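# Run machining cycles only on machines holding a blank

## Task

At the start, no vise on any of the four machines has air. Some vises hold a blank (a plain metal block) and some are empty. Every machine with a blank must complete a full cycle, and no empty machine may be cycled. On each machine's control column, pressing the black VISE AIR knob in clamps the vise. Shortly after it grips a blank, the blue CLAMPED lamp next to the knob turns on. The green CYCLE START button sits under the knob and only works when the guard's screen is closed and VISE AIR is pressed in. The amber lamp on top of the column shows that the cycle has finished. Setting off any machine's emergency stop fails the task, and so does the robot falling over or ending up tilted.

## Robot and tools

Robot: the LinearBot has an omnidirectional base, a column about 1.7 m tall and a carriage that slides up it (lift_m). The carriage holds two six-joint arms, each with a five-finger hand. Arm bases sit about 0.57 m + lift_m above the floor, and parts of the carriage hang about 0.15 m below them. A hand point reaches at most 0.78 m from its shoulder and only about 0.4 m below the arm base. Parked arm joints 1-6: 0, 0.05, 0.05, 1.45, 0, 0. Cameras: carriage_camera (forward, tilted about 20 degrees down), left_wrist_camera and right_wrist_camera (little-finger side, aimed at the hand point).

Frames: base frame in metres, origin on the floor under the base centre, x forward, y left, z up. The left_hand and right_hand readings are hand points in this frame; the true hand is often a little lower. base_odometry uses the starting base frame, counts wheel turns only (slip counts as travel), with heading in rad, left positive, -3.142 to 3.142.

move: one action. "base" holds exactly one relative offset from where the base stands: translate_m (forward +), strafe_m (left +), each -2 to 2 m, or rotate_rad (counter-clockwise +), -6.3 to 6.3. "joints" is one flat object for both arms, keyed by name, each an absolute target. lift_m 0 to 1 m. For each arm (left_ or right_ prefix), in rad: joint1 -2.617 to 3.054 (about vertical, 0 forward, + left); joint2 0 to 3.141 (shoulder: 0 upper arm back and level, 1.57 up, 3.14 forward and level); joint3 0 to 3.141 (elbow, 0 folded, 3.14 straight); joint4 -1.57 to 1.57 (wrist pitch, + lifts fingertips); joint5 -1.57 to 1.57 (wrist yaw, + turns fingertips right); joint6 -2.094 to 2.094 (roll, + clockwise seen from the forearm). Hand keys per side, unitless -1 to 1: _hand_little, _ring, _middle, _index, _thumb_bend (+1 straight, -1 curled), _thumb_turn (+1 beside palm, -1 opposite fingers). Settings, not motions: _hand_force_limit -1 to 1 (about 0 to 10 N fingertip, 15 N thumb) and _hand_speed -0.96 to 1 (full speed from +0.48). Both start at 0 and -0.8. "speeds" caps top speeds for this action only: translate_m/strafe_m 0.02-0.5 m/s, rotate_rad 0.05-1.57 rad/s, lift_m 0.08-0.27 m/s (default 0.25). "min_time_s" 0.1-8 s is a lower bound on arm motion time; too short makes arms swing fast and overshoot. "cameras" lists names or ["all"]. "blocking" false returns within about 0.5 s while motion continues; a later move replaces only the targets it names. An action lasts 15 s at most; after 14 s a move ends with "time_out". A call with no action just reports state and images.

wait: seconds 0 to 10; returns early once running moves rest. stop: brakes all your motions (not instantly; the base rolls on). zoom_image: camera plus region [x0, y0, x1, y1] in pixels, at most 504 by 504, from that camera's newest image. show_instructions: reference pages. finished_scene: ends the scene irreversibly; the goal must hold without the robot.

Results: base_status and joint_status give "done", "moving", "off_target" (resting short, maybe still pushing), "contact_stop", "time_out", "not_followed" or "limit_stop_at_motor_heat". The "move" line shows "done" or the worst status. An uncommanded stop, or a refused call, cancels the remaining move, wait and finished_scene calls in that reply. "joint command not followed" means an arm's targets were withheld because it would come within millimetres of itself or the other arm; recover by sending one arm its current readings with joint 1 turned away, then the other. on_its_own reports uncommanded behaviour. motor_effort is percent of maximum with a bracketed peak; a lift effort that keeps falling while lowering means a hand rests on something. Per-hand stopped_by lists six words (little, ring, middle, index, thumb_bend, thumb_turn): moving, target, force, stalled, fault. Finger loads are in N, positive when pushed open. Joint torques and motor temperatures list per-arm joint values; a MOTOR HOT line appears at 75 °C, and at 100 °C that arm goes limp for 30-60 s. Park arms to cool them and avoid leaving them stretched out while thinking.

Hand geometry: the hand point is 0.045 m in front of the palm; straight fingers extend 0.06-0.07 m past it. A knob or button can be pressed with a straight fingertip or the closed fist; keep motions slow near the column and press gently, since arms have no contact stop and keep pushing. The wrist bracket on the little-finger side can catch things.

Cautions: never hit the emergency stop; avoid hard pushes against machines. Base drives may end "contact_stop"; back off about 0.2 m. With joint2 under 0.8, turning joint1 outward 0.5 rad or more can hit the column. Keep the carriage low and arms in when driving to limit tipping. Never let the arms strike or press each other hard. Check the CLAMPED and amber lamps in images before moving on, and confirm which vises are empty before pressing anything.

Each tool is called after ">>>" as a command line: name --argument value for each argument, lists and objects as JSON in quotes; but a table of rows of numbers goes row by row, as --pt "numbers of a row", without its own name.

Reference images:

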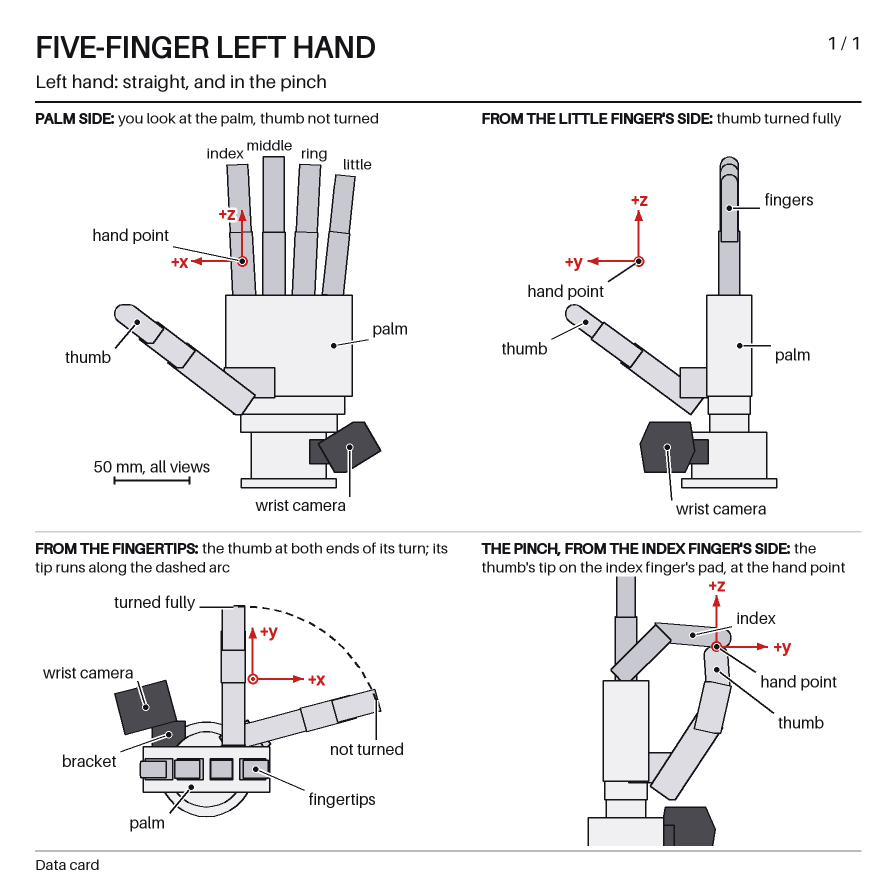

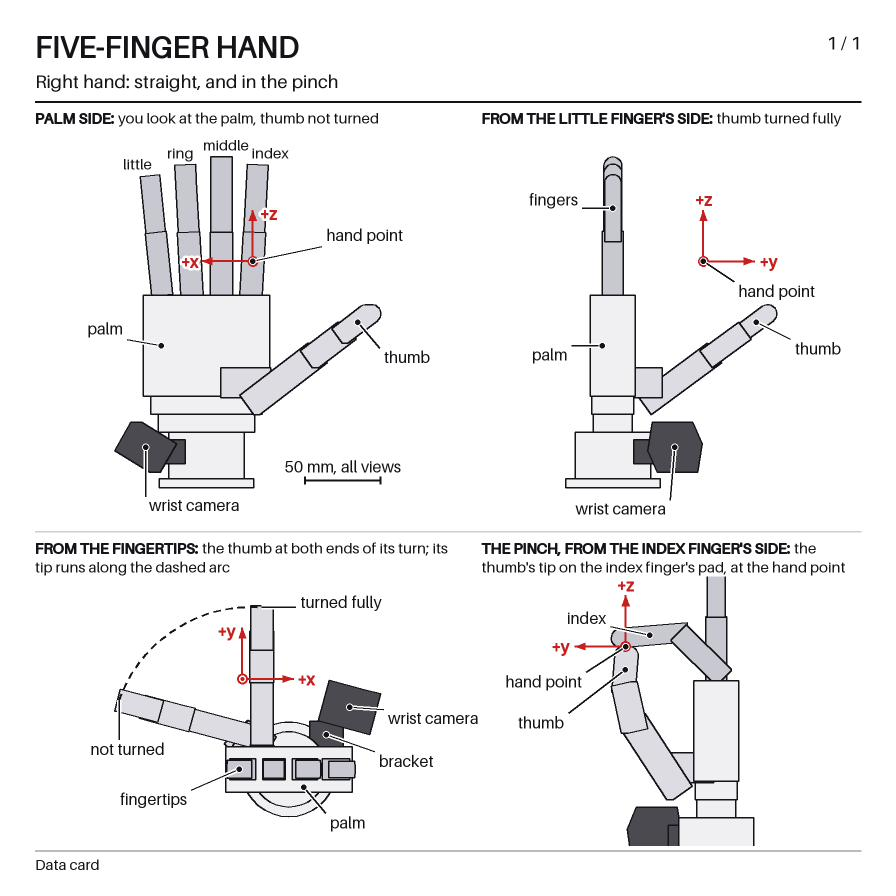

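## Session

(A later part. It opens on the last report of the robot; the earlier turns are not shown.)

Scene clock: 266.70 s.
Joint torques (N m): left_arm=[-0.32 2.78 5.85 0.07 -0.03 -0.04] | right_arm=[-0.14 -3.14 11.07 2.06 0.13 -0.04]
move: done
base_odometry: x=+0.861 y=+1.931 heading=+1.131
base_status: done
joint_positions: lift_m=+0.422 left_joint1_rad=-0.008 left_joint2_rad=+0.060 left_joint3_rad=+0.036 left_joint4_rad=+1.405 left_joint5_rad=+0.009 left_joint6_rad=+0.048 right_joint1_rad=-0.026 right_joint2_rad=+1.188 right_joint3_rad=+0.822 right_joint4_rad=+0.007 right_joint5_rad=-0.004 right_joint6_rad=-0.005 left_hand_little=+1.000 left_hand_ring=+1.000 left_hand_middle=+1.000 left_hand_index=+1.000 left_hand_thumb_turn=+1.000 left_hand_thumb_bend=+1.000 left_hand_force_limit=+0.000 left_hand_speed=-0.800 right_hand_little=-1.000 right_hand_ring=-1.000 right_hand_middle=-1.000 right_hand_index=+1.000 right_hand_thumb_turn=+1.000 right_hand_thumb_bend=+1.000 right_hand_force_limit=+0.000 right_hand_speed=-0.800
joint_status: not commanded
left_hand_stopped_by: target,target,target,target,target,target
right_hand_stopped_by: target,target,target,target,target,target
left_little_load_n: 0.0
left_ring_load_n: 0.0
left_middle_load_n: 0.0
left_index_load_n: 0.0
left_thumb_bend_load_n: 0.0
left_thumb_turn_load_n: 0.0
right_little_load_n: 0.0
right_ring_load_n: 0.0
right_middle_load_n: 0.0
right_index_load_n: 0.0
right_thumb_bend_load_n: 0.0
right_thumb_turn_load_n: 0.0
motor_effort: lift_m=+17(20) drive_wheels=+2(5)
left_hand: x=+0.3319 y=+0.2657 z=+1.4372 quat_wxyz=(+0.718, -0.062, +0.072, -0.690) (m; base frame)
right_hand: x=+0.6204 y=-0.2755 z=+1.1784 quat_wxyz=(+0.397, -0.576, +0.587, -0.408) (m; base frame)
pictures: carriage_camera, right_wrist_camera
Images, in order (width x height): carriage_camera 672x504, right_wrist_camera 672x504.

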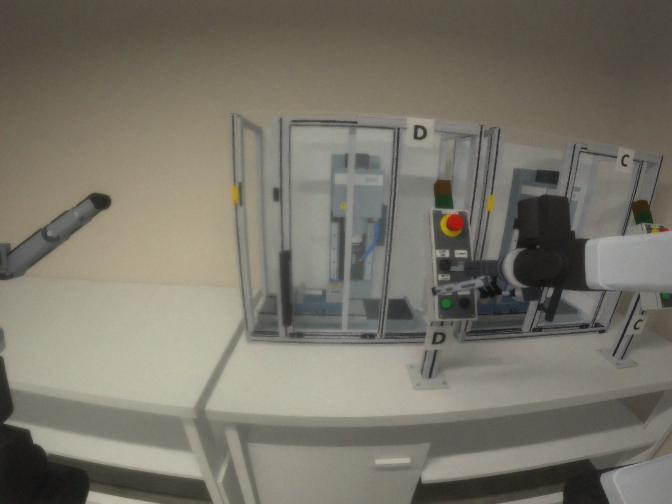

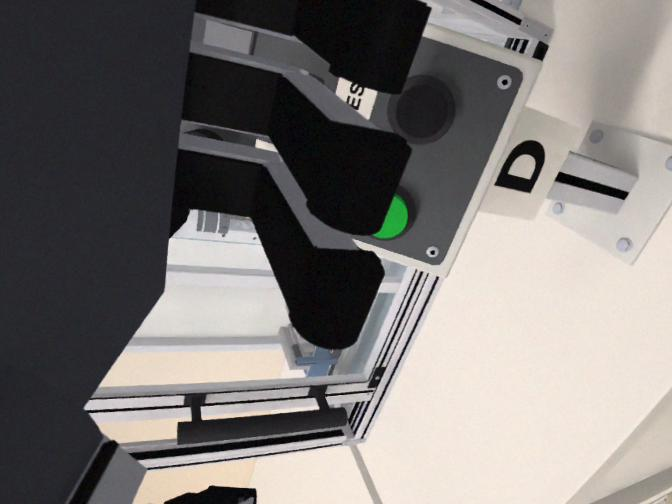

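>>> move --base '{"translate_m": 0.06}' --speeds '{"translate_m": 0.06}' --cameras '["carriage_camera"]'

>>> zoom_image --camera "carriage_camera" --region '[400, 200, 500, 300]'

Scene clock: 269.27 s.
Joint torques (N m): left_arm=[-0.32 2.76 5.94 0.05 -0.03 -0.05] | right_arm=[0.66 7.62 7.68 4.27 0.26 0.08]
move: done
base_odometry: x=+0.887 y=+1.985 heading=+1.130
base_status: done
joint_positions: lift_m=+0.422 left_joint1_rad=-0.008 left_joint2_rad=+0.060 left_joint3_rad=+0.036 left_joint4_rad=+1.405 left_joint5_rad=+0.009 left_joint6_rad=+0.048 right_joint1_rad=-0.035 right_joint2_rad=+1.087 right_joint3_rad=+0.855 right_joint4_rad=-0.224 right_joint5_rad=-0.017 right_joint6_rad=-0.016 left_hand_little=+1.000 left_hand_ring=+1.000 left_hand_middle=+1.000 left_hand_index=+1.000 left_hand_thumb_turn=+1.000 left_hand_thumb_bend=+1.000 left_hand_force_limit=+0.000 left_hand_speed=-0.800 right_hand_little=-1.000 right_hand_ring=-1.000 right_hand_middle=-1.000 right_hand_index=+0.999 right_hand_thumb_turn=+1.000 right_hand_thumb_bend=+1.000 right_hand_force_limit=+0.000 right_hand_speed=-0.800
joint_status: not commanded
left_hand_stopped_by: target,target,target,target,target,target
right_hand_stopped_by: target,target,target,target,target,target
left_little_load_n: 0.0
left_ring_load_n: 0.0
left_middle_load_n: 0.0
left_index_load_n: 0.0
left_thumb_bend_load_n: 0.0
left_thumb_turn_load_n: 0.0
right_little_load_n: 0.0
right_ring_load_n: 0.0
right_middle_load_n: 0.0
right_index_load_n: -12.5
right_thumb_bend_load_n: 0.0
right_thumb_turn_load_n: 0.0
motor_effort: lift_m=+20(20) drive_wheels=+7(9)
left_hand: x=+0.3319 y=+0.2657 z=+1.4372 quat_wxyz=(+0.718, -0.062, +0.072, -0.690) (m; base frame)
right_hand: x=+0.5823 y=-0.2760 z=+1.1791 quat_wxyz=(+0.369, -0.597, +0.603, -0.378) (m; base frame)
pictures: carriage_camera
Images, in order (width x height): carriage_camera 672x504.

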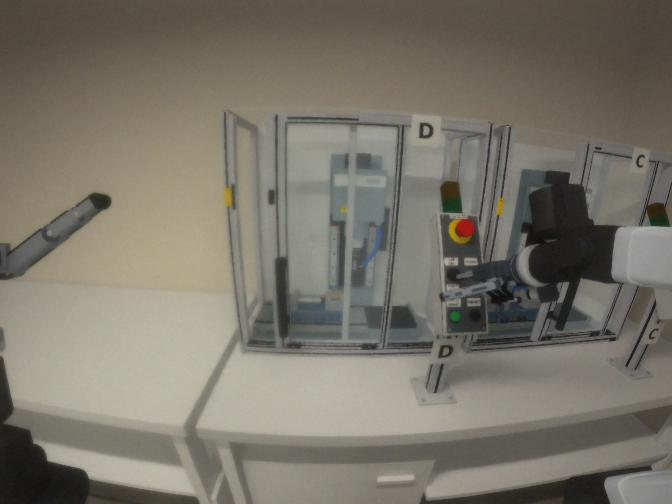

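Scaled by 5.040.

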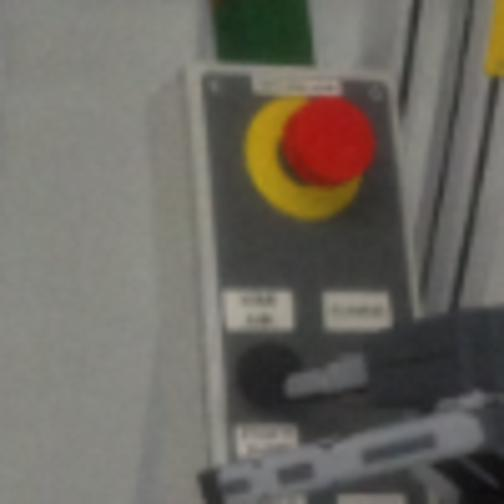

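>>> move --base '{"translate_m": -0.07}' --speeds '{"translate_m": 0.1}'

>>> move --joints '{"lift_m": 0.33}' --cameras '["carriage_camera", "right_wrist_camera"]'

>>> zoom_image --camera "carriage_camera" --region '[390, 180, 490, 280]'

Scene clock: 271.43 s.
Joint torques (N m): left_arm=[-0.31 2.73 5.87 0.09 -0.02 -0.04] | right_arm=[0.66 -3.47 7.75 2.33 0.21 -0.01]
move: done
base_odometry: x=+0.857 y=+1.921 heading=+1.131
base_status: done
joint_positions: lift_m=+0.422 left_joint1_rad=-0.008 left_joint2_rad=+0.060 left_joint3_rad=+0.036 left_joint4_rad=+1.405 left_joint5_rad=+0.009 left_joint6_rad=+0.048 right_joint1_rad=-0.035 right_joint2_rad=+1.191 right_joint3_rad=+0.855 right_joint4_rad=-0.018 right_joint5_rad=-0.012 right_joint6_rad=-0.008 left_hand_little=+1.000 left_hand_ring=+1.000 left_hand_middle=+1.000 left_hand_index=+1.000 left_hand_thumb_turn=+1.000 left_hand_thumb_bend=+1.000 left_hand_force_limit=+0.000 left_hand_speed=-0.800 right_hand_little=-1.000 right_hand_ring=-1.000 right_hand_middle=-1.000 right_hand_index=+1.000 right_hand_thumb_turn=+1.000 right_hand_thumb_bend=+1.000 right_hand_force_limit=+0.000 right_hand_speed=-0.800
joint_status: not commanded
left_hand_stopped_by: target,target,target,target,target,target
right_hand_stopped_by: target,target,target,target,target,target
left_little_load_n: 0.0
left_ring_load_n: 0.5
left_middle_load_n: 0.0
left_index_load_n: 0.0
left_thumb_bend_load_n: 0.0
left_thumb_turn_load_n: 0.0
right_little_load_n: 0.0
right_ring_load_n: 0.0
right_middle_load_n: 0.0
right_index_load_n: 0.0
right_thumb_bend_load_n: 0.0
right_thumb_turn_load_n: -0.5
motor_effort: lift_m=+18(19) drive_wheels=+2(7)
left_hand: x=+0.3320 y=+0.2657 z=+1.4372 quat_wxyz=(+0.718, -0.062, +0.072, -0.690) (m; base frame)
right_hand: x=+0.6226 y=-0.2778 z=+1.1873 quat_wxyz=(+0.399, -0.575, +0.586, -0.409) (m; base frame)
pictures: none

Scene clock: 272.33 s.
Joint torques (N m): left_arm=[-0.34 2.76 5.87 0.06 -0.03 -0.04] | right_arm=[0.65 -2.61 7.92 2.02 0.2 -0.06]
move: done
base_odometry: x=+0.857 y=+1.921 heading=+1.131
base_status: not commanded
joint_positions: lift_m=+0.330 left_joint1_rad=-0.008 left_joint2_rad=+0.060 left_joint3_rad=+0.036 left_joint4_rad=+1.405 left_joint5_rad=+0.009 left_joint6_rad=+0.048 right_joint1_rad=-0.035 right_joint2_rad=+1.181 right_joint3_rad=+0.853 right_joint4_rad=+0.015 right_joint5_rad=-0.010 right_joint6_rad=-0.003 left_hand_little=+1.000 left_hand_ring=+1.000 left_hand_middle=+1.000 left_hand_index=+1.000 left_hand_thumb_turn=+1.000 left_hand_thumb_bend=+1.000 left_hand_force_limit=+0.000 left_hand_speed=-0.800 right_hand_little=-1.000 right_hand_ring=-1.000 right_hand_middle=-1.000 right_hand_index=+1.000 right_hand_thumb_turn=+1.000 right_hand_thumb_bend=+1.000 right_hand_force_limit=+0.000 right_hand_speed=-0.800
joint_status: all done
left_hand_stopped_by: target,target,target,target,target,target
right_hand_stopped_by: target,target,target,target,target,target
left_little_load_n: 0.0
left_ring_load_n: 0.0
left_middle_load_n: 0.0
left_index_load_n: 0.0
left_thumb_bend_load_n: 0.0
left_thumb_turn_load_n: -0.5
right_little_load_n: 0.0
right_ring_load_n: 0.0
right_middle_load_n: 0.0
right_index_load_n: 0.0
right_thumb_bend_load_n: 0.0
right_thumb_turn_load_n: 0.0
motor_effort: lift_m=+17(19) drive_wheels=+1(2)
left_hand: x=+0.3320 y=+0.2657 z=+1.3453 quat_wxyz=(+0.718, -0.062, +0.072, -0.690) (m; base frame)
right_hand: x=+0.6266 y=-0.2779 z=+1.1065 quat_wxyz=(+0.411, -0.564, +0.579, -0.421) (m; base frame)
pictures: carriage_camera, right_wrist_camera
Images, in order (width x height): carriage_camera 672x504, right_wrist_camera 672x504.

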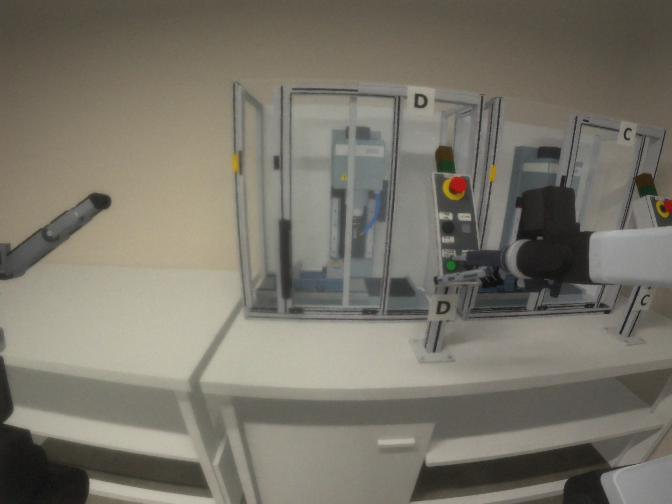

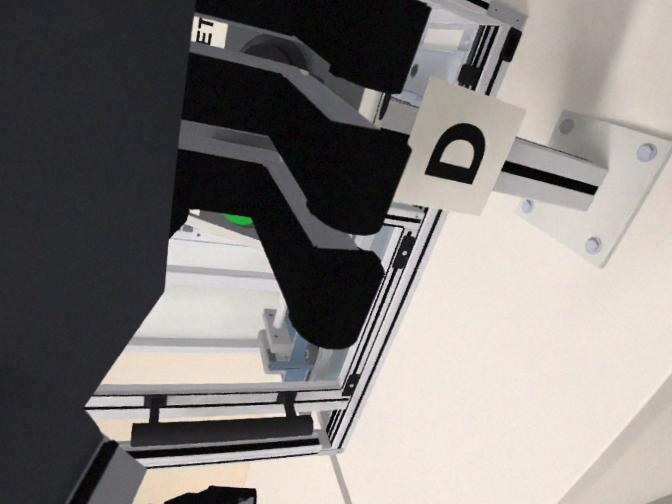

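Scaled by 5.040.

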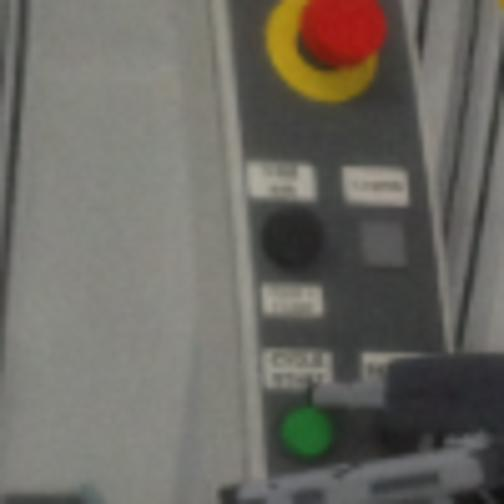

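>>> zoom_image --camera "right_wrist_camera" --region '[220, 270, 340, 400]'

Scaled by 3.877.

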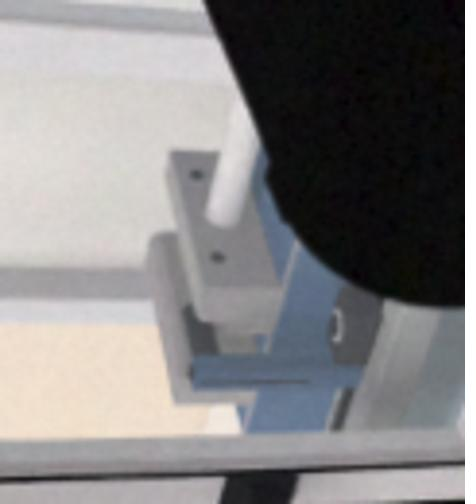

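>>> zoom_image --camera "carriage_camera" --region '[270, 230, 390, 310]'

>>> zoom_image --camera "carriage_camera" --region '[470, 220, 580, 320]'

Scaled by 4.200.

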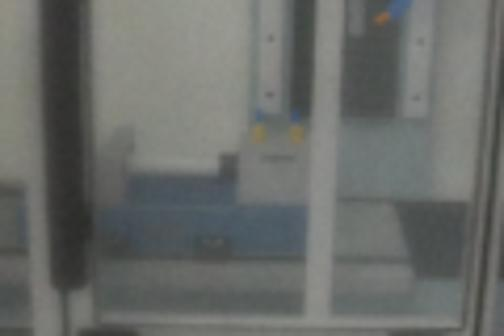

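Scaled by 4.582.

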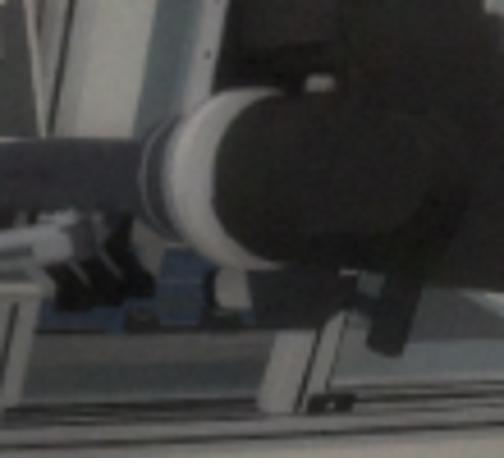

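>>> move --joints '{"lift_m": 0.418, "right_joint1_rad": -0.03, "right_joint2_rad": 1.2, "right_joint3_rad": 0.85, "right_joint4_rad": 0}'

>>> move --base '{"translate_m": 0.06}' --speeds '{"translate_m": 0.08}' --cameras '["carriage_camera"]'

>>> zoom_image --camera "carriage_camera" --region '[420, 220, 500, 300]'

Scene clock: 280.40 s.
Joint torques (N m): left_arm=[-0.32 2.73 5.85 0.07 -0.02 -0.04] | right_arm=[0.66 -3.52 7.92 2.13 0.2 -0.06]
move: done
base_odometry: x=+0.857 y=+1.921 heading=+1.131
base_status: not commanded
joint_positions: lift_m=+0.418 left_joint1_rad=-0.008 left_joint2_rad=+0.060 left_joint3_rad=+0.036 left_joint4_rad=+1.405 left_joint5_rad=+0.009 left_joint6_rad=+0.048 right_joint1_rad=-0.035 right_joint2_rad=+1.192 right_joint3_rad=+0.853 right_joint4_rad=+0.003 right_joint5_rad=-0.010 right_joint6_rad=-0.003 left_hand_little=+1.000 left_hand_ring=+1.000 left_hand_middle=+1.000 left_hand_index=+1.000 left_hand_thumb_turn=+1.000 left_hand_thumb_bend=+1.000 left_hand_force_limit=+0.000 left_hand_speed=-0.800 right_hand_little=-1.000 right_hand_ring=-1.000 right_hand_middle=-1.000 right_hand_index=+1.000 right_hand_thumb_turn=+1.000 right_hand_thumb_bend=+1.000 right_hand_force_limit=+0.000 right_hand_speed=-0.800
joint_status: all done
left_hand_stopped_by: target,target,target,target,target,target
right_hand_stopped_by: target,target,target,target,target,target
left_little_load_n: 0.0
left_ring_load_n: 0.0
left_middle_load_n: 0.0
left_index_load_n: 0.0
left_thumb_bend_load_n: 0.0
left_thumb_turn_load_n: 0.0
right_little_load_n: 0.0
right_ring_load_n: 0.0
right_middle_load_n: 0.0
right_index_load_n: 0.0
right_thumb_bend_load_n: 0.0
right_thumb_turn_load_n: 0.0
motor_effort: lift_m=+16(23) drive_wheels=+2(2)
left_hand: x=+0.3320 y=+0.2657 z=+1.4332 quat_wxyz=(+0.718, -0.062, +0.072, -0.690) (m; base frame)
right_hand: x=+0.6257 y=-0.2779 z=+1.1871 quat_wxyz=(+0.405, -0.569, +0.584, -0.414) (m; base frame)
pictures: none

Scene clock: 281.77 s.
Joint torques (N m): left_arm=[-0.31 2.76 5.9 0.09 -0.02 -0.04] | right_arm=[0.65 4.94 7.86 3.34 0.2 -0.02]
move: done
base_odometry: x=+0.883 y=+1.975 heading=+1.130
base_status: done
joint_positions: lift_m=+0.418 left_joint1_rad=-0.008 left_joint2_rad=+0.060 left_joint3_rad=+0.036 left_joint4_rad=+1.405 left_joint5_rad=+0.009 left_joint6_rad=+0.048 right_joint1_rad=-0.035 right_joint2_rad=+1.114 right_joint3_rad=+0.853 right_joint4_rad=-0.125 right_joint5_rad=-0.011 right_joint6_rad=-0.007 left_hand_little=+1.000 left_hand_ring=+1.000 left_hand_middle=+1.000 left_hand_index=+1.000 left_hand_thumb_turn=+1.000 left_hand_thumb_bend=+1.000 left_hand_force_limit=+0.000 left_hand_speed=-0.800 right_hand_little=-1.000 right_hand_ring=-1.000 right_hand_middle=-1.000 right_hand_index=+0.999 right_hand_thumb_turn=+1.000 right_hand_thumb_bend=+1.000 right_hand_force_limit=+0.000 right_hand_speed=-0.800
joint_status: not commanded
left_hand_stopped_by: target,target,target,target,target,target
right_hand_stopped_by: target,target,target,target,target,target
left_little_load_n: 0.0
left_ring_load_n: 0.5
left_middle_load_n: 0.0
left_index_load_n: 0.0
left_thumb_bend_load_n: 0.0
left_thumb_turn_load_n: 0.0
right_little_load_n: 0.0
right_ring_load_n: 0.0
right_middle_load_n: 0.5
right_index_load_n: -7.0
right_thumb_bend_load_n: 0.0
right_thumb_turn_load_n: 0.0
motor_effort: lift_m=+19(20) drive_wheels=+5(7)
left_hand: x=+0.3320 y=+0.2657 z=+1.4332 quat_wxyz=(+0.718, -0.062, +0.072, -0.690) (m; base frame)
right_hand: x=+0.6004 y=-0.2771 z=+1.1870 quat_wxyz=(+0.390, -0.580, +0.592, -0.400) (m; base frame)
pictures: carriage_camera
Images, in order (width x height): carriage_camera 672x504.

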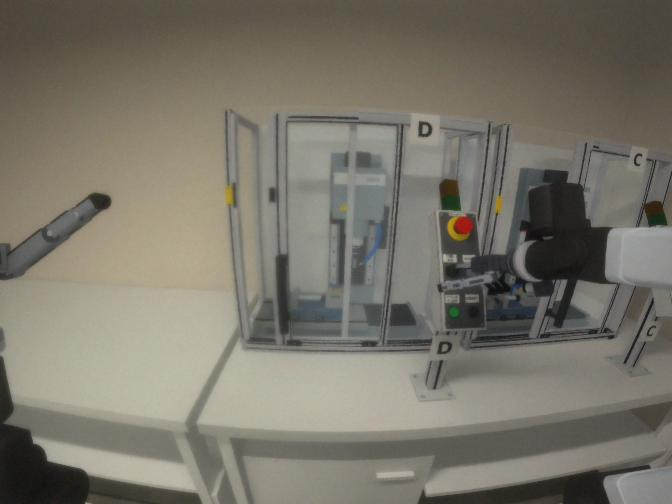

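Scaled by 6.300.

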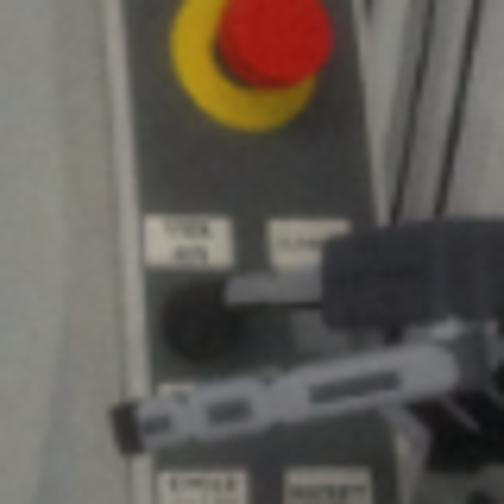

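>>> move --base '{"translate_m": -0.11}' --speeds '{"translate_m": 0.12}'

>>> move --joints '{"right_joint2_rad": 0.85, "right_joint3_rad": 0.5}' --min_time_s 1.5

>>> move --base '{"strafe_m": -0.6}' --speeds '{"strafe_m": 0.25}' --cameras '["carriage_camera"]'

>>> zoom_image --camera "carriage_camera" --region '[250, 110, 530, 340]'

Scene clock: 285.33 s.
Joint torques (N m): left_arm=[-0.31 2.76 5.91 0.1 -0.03 -0.04] | right_arm=[0.66 -3.49 7.88 2.31 0.2 -0.02]
Motor temperatures (°C): left_arm=[21 27 29 23 21 25] | right_arm=[22 26 32 45 27 24]
move: done
base_odometry: x=+0.836 y=+1.876 heading=+1.130
base_status: done
joint_positions: lift_m=+0.418 left_joint1_rad=-0.008 left_joint2_rad=+0.060 left_joint3_rad=+0.036 left_joint4_rad=+1.405 left_joint5_rad=+0.009 left_joint6_rad=+0.048 right_joint1_rad=-0.035 right_joint2_rad=+1.192 right_joint3_rad=+0.853 right_joint4_rad=-0.017 right_joint5_rad=-0.010 right_joint6_rad=-0.006 left_hand_little=+1.000 left_hand_ring=+1.000 left_hand_middle=+1.000 left_hand_index=+1.000 left_hand_thumb_turn=+1.000 left_hand_thumb_bend=+1.000 left_hand_force_limit=+0.000 left_hand_speed=-0.800 right_hand_little=-1.000 right_hand_ring=-1.000 right_hand_middle=-1.000 right_hand_index=+1.000 right_hand_thumb_turn=+1.000 right_hand_thumb_bend=+1.000 right_hand_force_limit=+0.000 right_hand_speed=-0.800
joint_status: not commanded
left_hand_stopped_by: target,target,target,target,target,target
right_hand_stopped_by: target,target,target,target,target,target
left_little_load_n: 0.0
left_ring_load_n: 0.0
left_middle_load_n: 0.0
left_index_load_n: 0.0
left_thumb_bend_load_n: 0.0
left_thumb_turn_load_n: 0.0
right_little_load_n: 0.0
right_ring_load_n: 0.0
right_middle_load_n: 0.0
right_index_load_n: -0.5
right_thumb_bend_load_n: 0.0
right_thumb_turn_load_n: 0.0
motor_effort: lift_m=+16(20) drive_wheels=-1(7)
left_hand: x=+0.3320 y=+0.2657 z=+1.4332 quat_wxyz=(+0.718, -0.062, +0.072, -0.690) (m; base frame)
right_hand: x=+0.6227 y=-0.2780 z=+1.1824 quat_wxyz=(+0.398, -0.574, +0.587, -0.409) (m; base frame)
pictures: none

Scene clock: 287.13 s.
Joint torques (N m): left_arm=[-0.32 2.74 5.86 0.08 -0.02 -0.05] | right_arm=[0.65 -2.84 7.13 2.24 0.2 -0.02]
move: done
base_odometry: x=+0.836 y=+1.876 heading=+1.130
base_status: not commanded
joint_positions: lift_m=+0.418 left_joint1_rad=-0.008 left_joint2_rad=+0.060 left_joint3_rad=+0.036 left_joint4_rad=+1.405 left_joint5_rad=+0.009 left_joint6_rad=+0.048 right_joint1_rad=-0.035 right_joint2_rad=+0.863 right_joint3_rad=+0.511 right_joint4_rad=-0.010 right_joint5_rad=-0.010 right_joint6_rad=-0.006 left_hand_little=+1.000 left_hand_ring=+1.000 left_hand_middle=+1.000 left_hand_index=+1.000 left_hand_thumb_turn=+1.000 left_hand_thumb_bend=+1.000 left_hand_force_limit=+0.000 left_hand_speed=-0.800 right_hand_little=-1.000 right_hand_ring=-1.000 right_hand_middle=-1.000 right_hand_index=+1.000 right_hand_thumb_turn=+1.000 right_hand_thumb_bend=+1.000 right_hand_force_limit=+0.000 right_hand_speed=-0.800
joint_status: all done
left_hand_stopped_by: target,target,target,target,target,target
right_hand_stopped_by: target,target,target,target,target,target
left_little_load_n: 0.0
left_ring_load_n: 0.0
left_middle_load_n: 0.0
left_index_load_n: -0.5
left_thumb_bend_load_n: 0.0
left_thumb_turn_load_n: 0.0
right_little_load_n: 0.0
right_ring_load_n: 0.0
right_middle_load_n: 0.0
right_index_load_n: 0.0
right_thumb_bend_load_n: 0.0
right_thumb_turn_load_n: 0.0
motor_effort: lift_m=+19(20) drive_wheels=-1(2)
left_hand: x=+0.3320 y=+0.2657 z=+1.4332 quat_wxyz=(+0.718, -0.062, +0.072, -0.690) (m; base frame)
right_hand: x=+0.5474 y=-0.2753 z=+1.1330 quat_wxyz=(+0.397, -0.575, +0.588, -0.407) (m; base frame)
pictures: none

Scene clock: 290.93 s.
Joint torques (N m): left_arm=[-0.34 2.74 5.87 0.08 -0.03 -0.05] | right_arm=[0.64 -2.82 7.12 2.24 0.18 -0.02]
move: done
base_odometry: x=+1.379 y=+1.620 heading=+1.130
base_status: done
joint_positions: lift_m=+0.418 left_joint1_rad=-0.008 left_joint2_rad=+0.060 left_joint3_rad=+0.036 left_joint4_rad=+1.405 left_joint5_rad=+0.008 left_joint6_rad=+0.048 right_joint1_rad=-0.035 right_joint2_rad=+0.863 right_joint3_rad=+0.511 right_joint4_rad=-0.010 right_joint5_rad=-0.009 right_joint6_rad=-0.006 left_hand_little=+1.000 left_hand_ring=+1.000 left_hand_middle=+1.000 left_hand_index=+1.000 left_hand_thumb_turn=+1.000 left_hand_thumb_bend=+1.000 left_hand_force_limit=+0.000 left_hand_speed=-0.800 right_hand_little=-1.000 right_hand_ring=-1.000 right_hand_middle=-1.000 right_hand_index=+1.000 right_hand_thumb_turn=+1.000 right_hand_thumb_bend=+1.000 right_hand_force_limit=+0.000 right_hand_speed=-0.800
joint_status: not commanded
left_hand_stopped_by: target,target,target,target,target,target
right_hand_stopped_by: target,target,target,target,target,target
left_little_load_n: 0.0
left_ring_load_n: 0.0
left_middle_load_n: 0.0
left_index_load_n: -0.5
left_thumb_bend_load_n: 0.0
left_thumb_turn_load_n: 0.0
right_little_load_n: 0.0
right_ring_load_n: 0.0
right_middle_load_n: 0.5
right_index_load_n: 0.0
right_thumb_bend_load_n: 0.0
right_thumb_turn_load_n: 0.0
motor_effort: lift_m=+19(20) drive_wheels=-1(6)
left_hand: x=+0.3320 y=+0.2658 z=+1.4332 quat_wxyz=(+0.718, -0.062, +0.072, -0.690) (m; base frame)
right_hand: x=+0.5474 y=-0.2755 z=+1.1330 quat_wxyz=(+0.396, -0.575, +0.588, -0.408) (m; base frame)
pictures: carriage_camera
Images, in order (width x height): carriage_camera 672x504.

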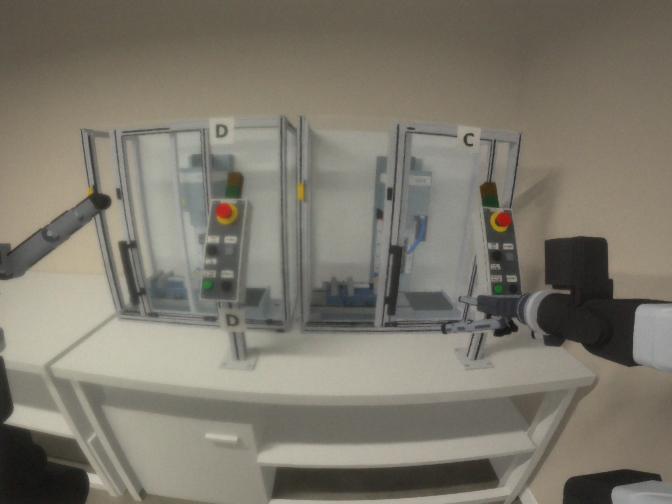

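Scaled by 1.800.

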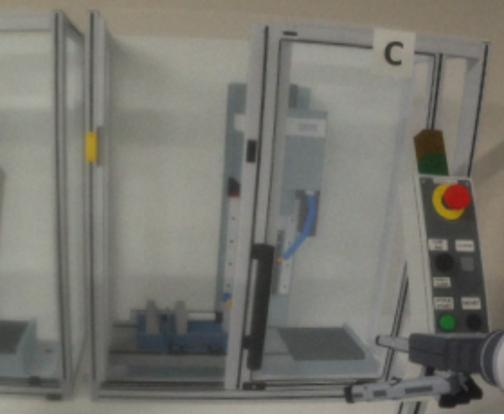

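>>> zoom_image --camera "carriage_camera" --region '[310, 250, 400, 320]'

>>> zoom_image --camera "carriage_camera" --region '[120, 250, 220, 320]'

Scaled by 5.600.

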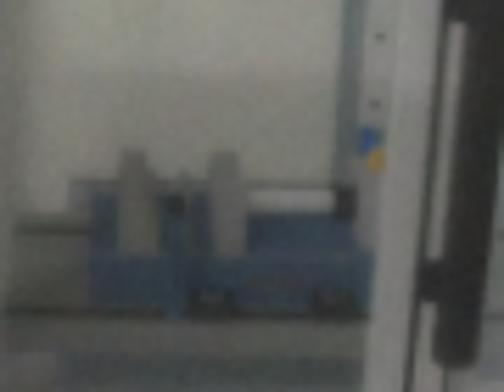

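Scaled by 5.040.

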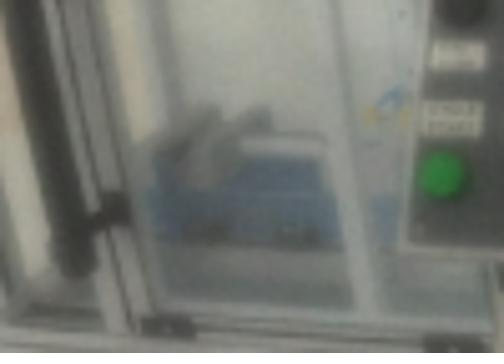

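>>> move --joints '{"lift_m": 0.8}' --cameras '["carriage_camera"]'

>>> zoom_image --camera "carriage_camera" --region '[100, 240, 400, 440]'

Scene clock: 295.60 s.
Joint torques (N m): left_arm=[-0.34 2.74 5.89 0.08 -0.02 -0.04] | right_arm=[0.62 -2.55 7.84 2.15 0.18 -0.03]
move: done
base_odometry: x=+1.379 y=+1.620 heading=+1.130
base_status: not commanded
joint_positions: lift_m=+0.800 left_joint1_rad=-0.008 left_joint2_rad=+0.060 left_joint3_rad=+0.036 left_joint4_rad=+1.405 left_joint5_rad=+0.008 left_joint6_rad=+0.048 right_joint1_rad=-0.035 right_joint2_rad=+0.861 right_joint3_rad=+0.503 right_joint4_rad=+0.000 right_joint5_rad=-0.009 right_joint6_rad=-0.006 left_hand_little=+1.000 left_hand_ring=+1.000 left_hand_middle=+1.000 left_hand_index=+1.000 left_hand_thumb_turn=+1.000 left_hand_thumb_bend=+1.000 left_hand_force_limit=+0.000 left_hand_speed=-0.800 right_hand_little=-1.000 right_hand_ring=-1.000 right_hand_middle=-1.000 right_hand_index=+1.000 right_hand_thumb_turn=+1.000 right_hand_thumb_bend=+1.000 right_hand_force_limit=+0.000 right_hand_speed=-0.800
joint_status: all done
left_hand_stopped_by: target,target,target,target,target,target
right_hand_stopped_by: target,target,target,target,target,target
left_little_load_n: 0.0
left_ring_load_n: 0.0
left_middle_load_n: 0.0
left_index_load_n: 0.0
left_thumb_bend_load_n: 0.0
left_thumb_turn_load_n: 0.0
right_little_load_n: -0.5
right_ring_load_n: 0.0
right_middle_load_n: 0.0
right_index_load_n: -0.5
right_thumb_bend_load_n: 0.0
right_thumb_turn_load_n: -0.5
motor_effort: lift_m=+18(24) drive_wheels=-2(2)
left_hand: x=+0.3320 y=+0.2658 z=+1.8152 quat_wxyz=(+0.718, -0.062, +0.072, -0.690) (m; base frame)
right_hand: x=+0.5476 y=-0.2755 z=+1.5144 quat_wxyz=(+0.398, -0.574, +0.587, -0.409) (m; base frame)
pictures: carriage_camera
Images, in order (width x height): carriage_camera 672x504.

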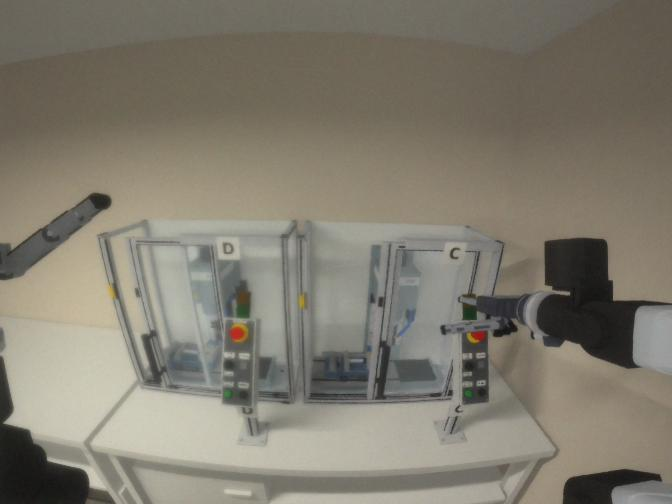

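Scaled by 1.680.

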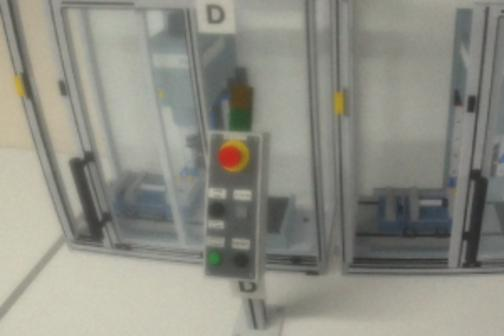

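>>> zoom_image --camera "carriage_camera" --region '[310, 335, 380, 390]'

>>> zoom_image --camera "carriage_camera" --region '[160, 325, 230, 380]'

Scaled by 7.200.

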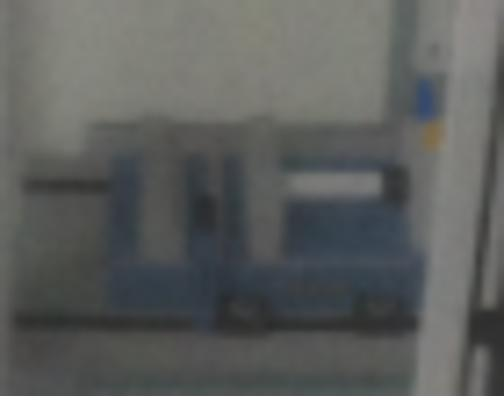

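Scaled by 7.200.

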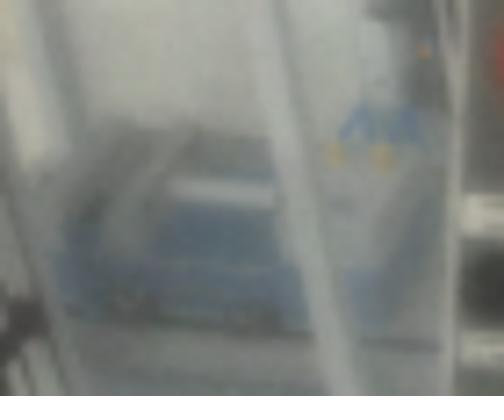

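>>> move --base '{"strafe_m": 1.68}' --joints '{"lift_m": 0.33, "right_joint1_rad": 0, "right_joint2_rad": 0.05, "right_joint3_rad": 0.05, "right_joint4_rad": 1.45, "right_joint5_rad": 0, "right_joint6_rad": 0}' --speeds '{"strafe_m": 0.35}' --cameras '["carriage_camera"]'

>>> move --base '{"translate_m": -1.9}' --speeds '{"translate_m": 0.35}'

>>> move --base '{"rotate_rad": -0.75}' --speeds '{"rotate_rad": 0.8}' --cameras '["carriage_camera"]'

Scene clock: 305.03 s.
Joint torques (N m): left_arm=[-0.32 2.73 5.85 0.09 -0.01 -0.04] | right_arm=[0.54 3.07 5.74 0.11 0.14 -0.03]
move: done
base_odometry: x=-0.141 y=+2.336 heading=+1.130
base_status: done
joint_positions: lift_m=+0.330 left_joint1_rad=-0.008 left_joint2_rad=+0.060 left_joint3_rad=+0.036 left_joint4_rad=+1.405 left_joint5_rad=+0.008 left_joint6_rad=+0.048 right_joint1_rad=-0.004 right_joint2_rad=+0.061 right_joint3_rad=+0.054 right_joint4_rad=+1.438 right_joint5_rad=-0.004 right_joint6_rad=-0.006 left_hand_little=+1.000 left_hand_ring=+1.000 left_hand_middle=+1.000 left_hand_index=+1.000 left_hand_thumb_turn=+1.000 left_hand_thumb_bend=+1.000 left_hand_force_limit=+0.000 left_hand_speed=-0.800 right_hand_little=-1.000 right_hand_ring=-1.000 right_hand_middle=-1.000 right_hand_index=+1.000 right_hand_thumb_turn=+1.000 right_hand_thumb_bend=+1.000 right_hand_force_limit=+0.000 right_hand_speed=-0.800
joint_status: all done
left_hand_stopped_by: target,target,target,target,target,target
right_hand_stopped_by: target,target,target,target,target,target
left_little_load_n: 0.0
left_ring_load_n: 0.0
left_middle_load_n: 0.0
left_index_load_n: 0.0
left_thumb_bend_load_n: 0.0
left_thumb_turn_load_n: 0.0
right_little_load_n: 0.0
right_ring_load_n: 0.0
right_middle_load_n: 0.0
right_index_load_n: 0.0
right_thumb_bend_load_n: 0.0
right_thumb_turn_load_n: 0.0
motor_effort: lift_m=+19(20) drive_wheels=-2(8)
left_hand: x=+0.3321 y=+0.2658 z=+1.3452 quat_wxyz=(+0.718, -0.062, +0.072, -0.690) (m; base frame)
right_hand: x=+0.3172 y=-0.2653 z=+1.3554 quat_wxyz=(+0.702, -0.051, +0.048, -0.709) (m; base frame)
pictures: carriage_camera
Images, in order (width x height): carriage_camera 672x504.

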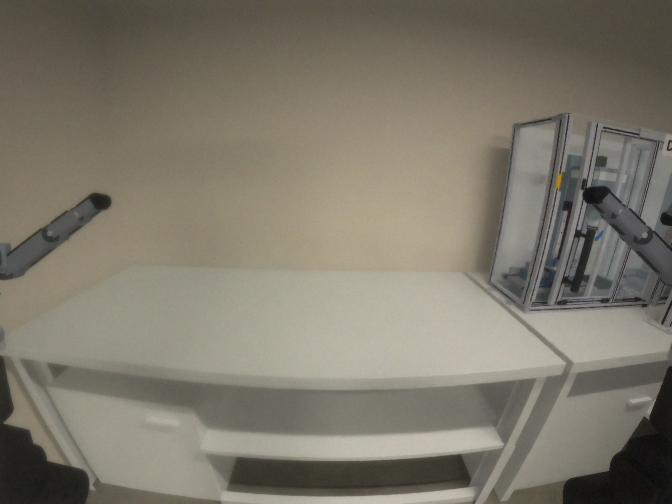

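Scene clock: 312.17 s.
Joint torques (N m): left_arm=[-0.32 2.74 5.86 0.07 -0.02 -0.04] | right_arm=[0.53 3.11 5.74 0.04 0.15 -0.03]
Motor temperatures (°C): left_arm=[21 27 29 23 21 25] | right_arm=[22 26 32 39 26 24]
move: done
base_odometry: x=-0.951 y=+0.617 heading=+1.130
base_status: done
joint_positions: lift_m=+0.330 left_joint1_rad=-0.008 left_joint2_rad=+0.060 left_joint3_rad=+0.036 left_joint4_rad=+1.405 left_joint5_rad=+0.008 left_joint6_rad=+0.048 right_joint1_rad=-0.004 right_joint2_rad=+0.061 right_joint3_rad=+0.054 right_joint4_rad=+1.442 right_joint5_rad=-0.004 right_joint6_rad=-0.006 left_hand_little=+1.000 left_hand_ring=+1.000 left_hand_middle=+1.000 left_hand_index=+1.000 left_hand_thumb_turn=+1.000 left_hand_thumb_bend=+1.000 left_hand_force_limit=+0.000 left_hand_speed=-0.800 right_hand_little=-1.000 right_hand_ring=-1.000 right_hand_middle=-1.000 right_hand_index=+1.000 right_hand_thumb_turn=+1.000 right_hand_thumb_bend=+1.000 right_hand_force_limit=+0.000 right_hand_speed=-0.800
joint_status: not commanded
left_hand_stopped_by: target,target,target,target,target,target
right_hand_stopped_by: target,target,target,target,target,target
left_little_load_n: 0.0
left_ring_load_n: 0.0
left_middle_load_n: 0.0
left_index_load_n: 0.0
left_thumb_bend_load_n: 0.0
left_thumb_turn_load_n: 0.0
right_little_load_n: 0.0
right_ring_load_n: 0.0
right_middle_load_n: 0.0
right_index_load_n: 0.0
right_thumb_bend_load_n: 0.0
right_thumb_turn_load_n: 0.0
motor_effort: lift_m=+17(19) drive_wheels=-1(6)
left_hand: x=+0.3321 y=+0.2658 z=+1.3452 quat_wxyz=(+0.718, -0.062, +0.072, -0.690) (m; base frame)
right_hand: x=+0.3163 y=-0.2653 z=+1.3557 quat_wxyz=(+0.702, -0.049, +0.046, -0.709) (m; base frame)
pictures: none

Scene clock: 314.40 s.
Joint torques (N m): left_arm=[-0.34 2.74 5.87 0.08 -0.02 -0.04] | right_arm=[0.54 3.15 5.71 0.06 0.14 -0.02]
move: done
base_odometry: x=-0.951 y=+0.617 heading=+0.381
base_status: done
joint_positions: lift_m=+0.330 left_joint1_rad=-0.008 left_joint2_rad=+0.060 left_joint3_rad=+0.036 left_joint4_rad=+1.405 left_joint5_rad=+0.008 left_joint6_rad=+0.048 right_joint1_rad=-0.004 right_joint2_rad=+0.061 right_joint3_rad=+0.054 right_joint4_rad=+1.442 right_joint5_rad=-0.004 right_joint6_rad=-0.006 left_hand_little=+1.000 left_hand_ring=+1.000 left_hand_middle=+1.000 left_hand_index=+1.000 left_hand_thumb_turn=+1.000 left_hand_thumb_bend=+1.000 left_hand_force_limit=+0.000 left_hand_speed=-0.800 right_hand_little=-1.000 right_hand_ring=-1.000 right_hand_middle=-1.000 right_hand_index=+1.000 right_hand_thumb_turn=+1.000 right_hand_thumb_bend=+1.000 right_hand_force_limit=+0.000 right_hand_speed=-0.800
joint_status: not commanded
left_hand_stopped_by: target,target,target,target,target,target
right_hand_stopped_by: target,target,target,target,target,target
left_little_load_n: 0.0
left_ring_load_n: 0.0
left_middle_load_n: 0.0
left_index_load_n: 0.0
left_thumb_bend_load_n: 0.0
left_thumb_turn_load_n: 0.0
right_little_load_n: 0.0
right_ring_load_n: 0.0
right_middle_load_n: 0.0
right_index_load_n: 0.0
right_thumb_bend_load_n: 0.0
right_thumb_turn_load_n: 0.0
motor_effort: lift_m=+18(19) drive_wheels=+3(7)
left_hand: x=+0.3321 y=+0.2658 z=+1.3452 quat_wxyz=(+0.718, -0.062, +0.072, -0.690) (m; base frame)
right_hand: x=+0.3163 y=-0.2653 z=+1.3557 quat_wxyz=(+0.702, -0.049, +0.046, -0.709) (m; base frame)
pictures: carriage_camera
Images, in order (width x height): carriage_camera 672x504.

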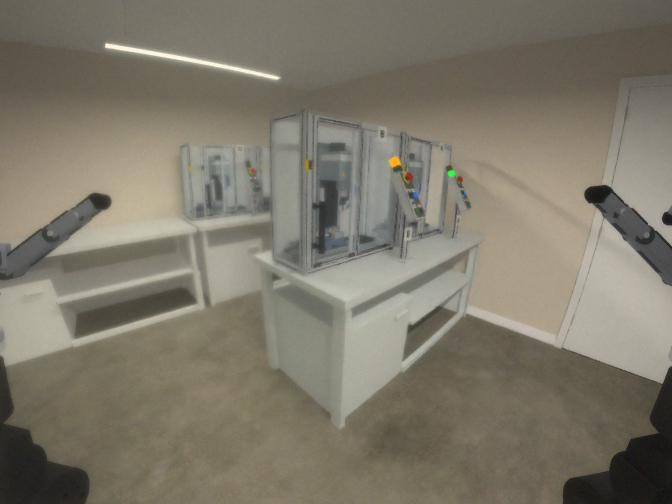

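>>> wait --seconds 10 --cameras '["carriage_camera"]'

>>> wait --seconds 10

>>> wait --seconds 10 --cameras '["carriage_camera"]'

Scene clock: 325.20 s.
Joint torques (N m): left_arm=[-0.32 2.74 5.86 0.08 -0.02 -0.04] | right_arm=[0.51 3.15 5.71 0.06 0.14 -0.03]
base_odometry: x=-0.951 y=+0.617 heading=+0.381
base_status: done
joint_positions: lift_m=+0.330 left_joint1_rad=-0.008 left_joint2_rad=+0.060 left_joint3_rad=+0.036 left_joint4_rad=+1.405 left_joint5_rad=+0.008 left_joint6_rad=+0.048 right_joint1_rad=-0.004 right_joint2_rad=+0.061 right_joint3_rad=+0.054 right_joint4_rad=+1.442 right_joint5_rad=-0.004 right_joint6_rad=-0.006 left_hand_little=+1.000 left_hand_ring=+1.000 left_hand_middle=+1.000 left_hand_index=+1.000 left_hand_thumb_turn=+1.000 left_hand_thumb_bend=+1.000 left_hand_force_limit=+0.000 left_hand_speed=-0.800 right_hand_little=-1.000 right_hand_ring=-1.000 right_hand_middle=-1.000 right_hand_index=+1.000 right_hand_thumb_turn=+1.000 right_hand_thumb_bend=+1.000 right_hand_force_limit=+0.000 right_hand_speed=-0.800
joint_status: not commanded
left_hand_stopped_by: target,target,target,target,target,target
right_hand_stopped_by: target,target,target,target,target,target
left_little_load_n: 0.0
left_ring_load_n: 0.0
left_middle_load_n: 0.0
left_index_load_n: 0.0
left_thumb_bend_load_n: 0.0
left_thumb_turn_load_n: 0.0
right_little_load_n: 0.0
right_ring_load_n: 0.0
right_middle_load_n: 0.0
right_index_load_n: 0.0
right_thumb_bend_load_n: 0.0
right_thumb_turn_load_n: 0.0
motor_effort: lift_m=+18(19) drive_wheels=+3(7)
left_hand: x=+0.3321 y=+0.2658 z=+1.3452 quat_wxyz=(+0.718, -0.062, +0.072, -0.690) (m; base frame)
right_hand: x=+0.3163 y=-0.2653 z=+1.3557 quat_wxyz=(+0.702, -0.049, +0.046, -0.709) (m; base frame)
wait: 10.00 s; at rest from the start
pictures: carriage_camera
Images, in order (width x height): carriage_camera 672x504.

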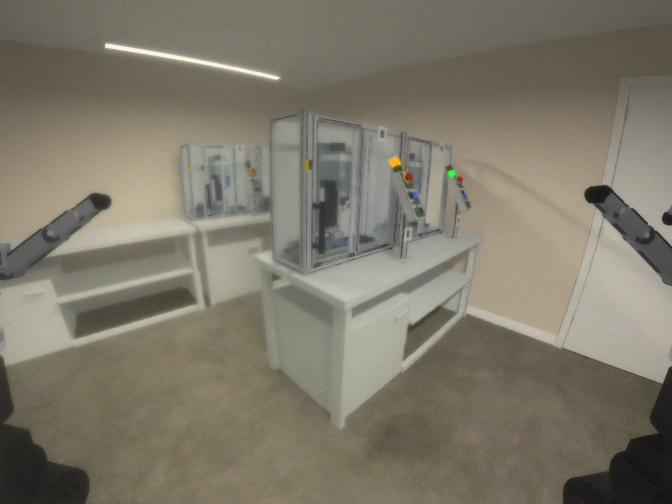

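Scene clock: 335.20 s.
Joint torques (N m): left_arm=[-0.34 2.74 5.89 0.08 -0.03 -0.04] | right_arm=[0.53 3.15 5.7 0.06 0.13 -0.03]
base_odometry: x=-0.951 y=+0.617 heading=+0.381
base_status: done
joint_positions: lift_m=+0.330 left_joint1_rad=-0.008 left_joint2_rad=+0.060 left_joint3_rad=+0.036 left_joint4_rad=+1.405 left_joint5_rad=+0.008 left_joint6_rad=+0.048 right_joint1_rad=-0.004 right_joint2_rad=+0.061 right_joint3_rad=+0.054 right_joint4_rad=+1.442 right_joint5_rad=-0.004 right_joint6_rad=-0.006 left_hand_little=+1.000 left_hand_ring=+1.000 left_hand_middle=+1.000 left_hand_index=+1.000 left_hand_thumb_turn=+1.000 left_hand_thumb_bend=+1.000 left_hand_force_limit=+0.000 left_hand_speed=-0.800 right_hand_little=-1.000 right_hand_ring=-1.000 right_hand_middle=-1.000 right_hand_index=+1.000 right_hand_thumb_turn=+1.000 right_hand_thumb_bend=+1.000 right_hand_force_limit=+0.000 right_hand_speed=-0.800
joint_status: not commanded
left_hand_stopped_by: target,target,target,target,target,target
right_hand_stopped_by: target,target,target,target,target,target
left_little_load_n: 0.0
left_ring_load_n: 0.0
left_middle_load_n: 0.0
left_index_load_n: 0.0
left_thumb_bend_load_n: 0.0
left_thumb_turn_load_n: 0.0
right_little_load_n: 0.0
right_ring_load_n: 0.0
right_middle_load_n: 0.0
right_index_load_n: 0.0
right_thumb_bend_load_n: 0.0
right_thumb_turn_load_n: 0.0
motor_effort: lift_m=+19(19) drive_wheels=+2(7)
left_hand: x=+0.3321 y=+0.2658 z=+1.3452 quat_wxyz=(+0.718, -0.062, +0.072, -0.690) (m; base frame)
right_hand: x=+0.3163 y=-0.2653 z=+1.3557 quat_wxyz=(+0.702, -0.049, +0.046, -0.709) (m; base frame)
wait: 10.00 s; at rest by 0.27 s
pictures: none

Scene clock: 345.20 s.
Joint torques (N m): left_arm=[-0.32 2.74 5.89 0.08 -0.02 -0.05] | right_arm=[0.53 3.12 5.72 0.06 0.14 -0.03]
base_odometry: x=-0.951 y=+0.617 heading=+0.381
base_status: done
joint_positions: lift_m=+0.330 left_joint1_rad=-0.008 left_joint2_rad=+0.060 left_joint3_rad=+0.036 left_joint4_rad=+1.405 left_joint5_rad=+0.008 left_joint6_rad=+0.048 right_joint1_rad=-0.004 right_joint2_rad=+0.061 right_joint3_rad=+0.054 right_joint4_rad=+1.442 right_joint5_rad=-0.004 right_joint6_rad=-0.006 left_hand_little=+1.000 left_hand_ring=+1.000 left_hand_middle=+1.000 left_hand_index=+1.000 left_hand_thumb_turn=+1.000 left_hand_thumb_bend=+1.000 left_hand_force_limit=+0.000 left_hand_speed=-0.800 right_hand_little=-1.000 right_hand_ring=-1.000 right_hand_middle=-1.000 right_hand_index=+1.000 right_hand_thumb_turn=+1.000 right_hand_thumb_bend=+1.000 right_hand_force_limit=+0.000 right_hand_speed=-0.800
joint_status: not commanded
left_hand_stopped_by: target,target,target,target,target,target
right_hand_stopped_by: target,target,target,target,target,target
left_little_load_n: 0.0
left_ring_load_n: 0.0
left_middle_load_n: 0.0
left_index_load_n: 0.0
left_thumb_bend_load_n: 0.0
left_thumb_turn_load_n: 0.0
right_little_load_n: 0.0
right_ring_load_n: 0.0
right_middle_load_n: 0.0
right_index_load_n: 0.0
right_thumb_bend_load_n: 0.0
right_thumb_turn_load_n: 0.0
motor_effort: lift_m=+18(19) drive_wheels=+3(7)
left_hand: x=+0.3321 y=+0.2658 z=+1.3452 quat_wxyz=(+0.718, -0.062, +0.072, -0.690) (m; base frame)
right_hand: x=+0.3163 y=-0.2653 z=+1.3557 quat_wxyz=(+0.702, -0.049, +0.046, -0.709) (m; base frame)
wait: 10.00 s; at rest by 0.27 s
pictures: carriage_camera
Images, in order (width x height): carriage_camera 672x504.

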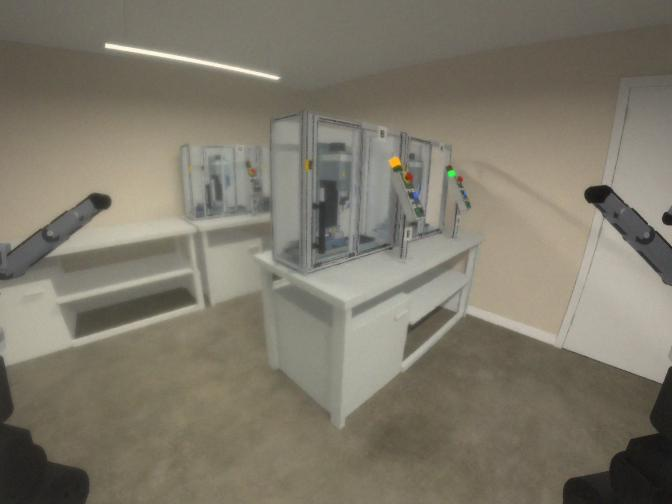

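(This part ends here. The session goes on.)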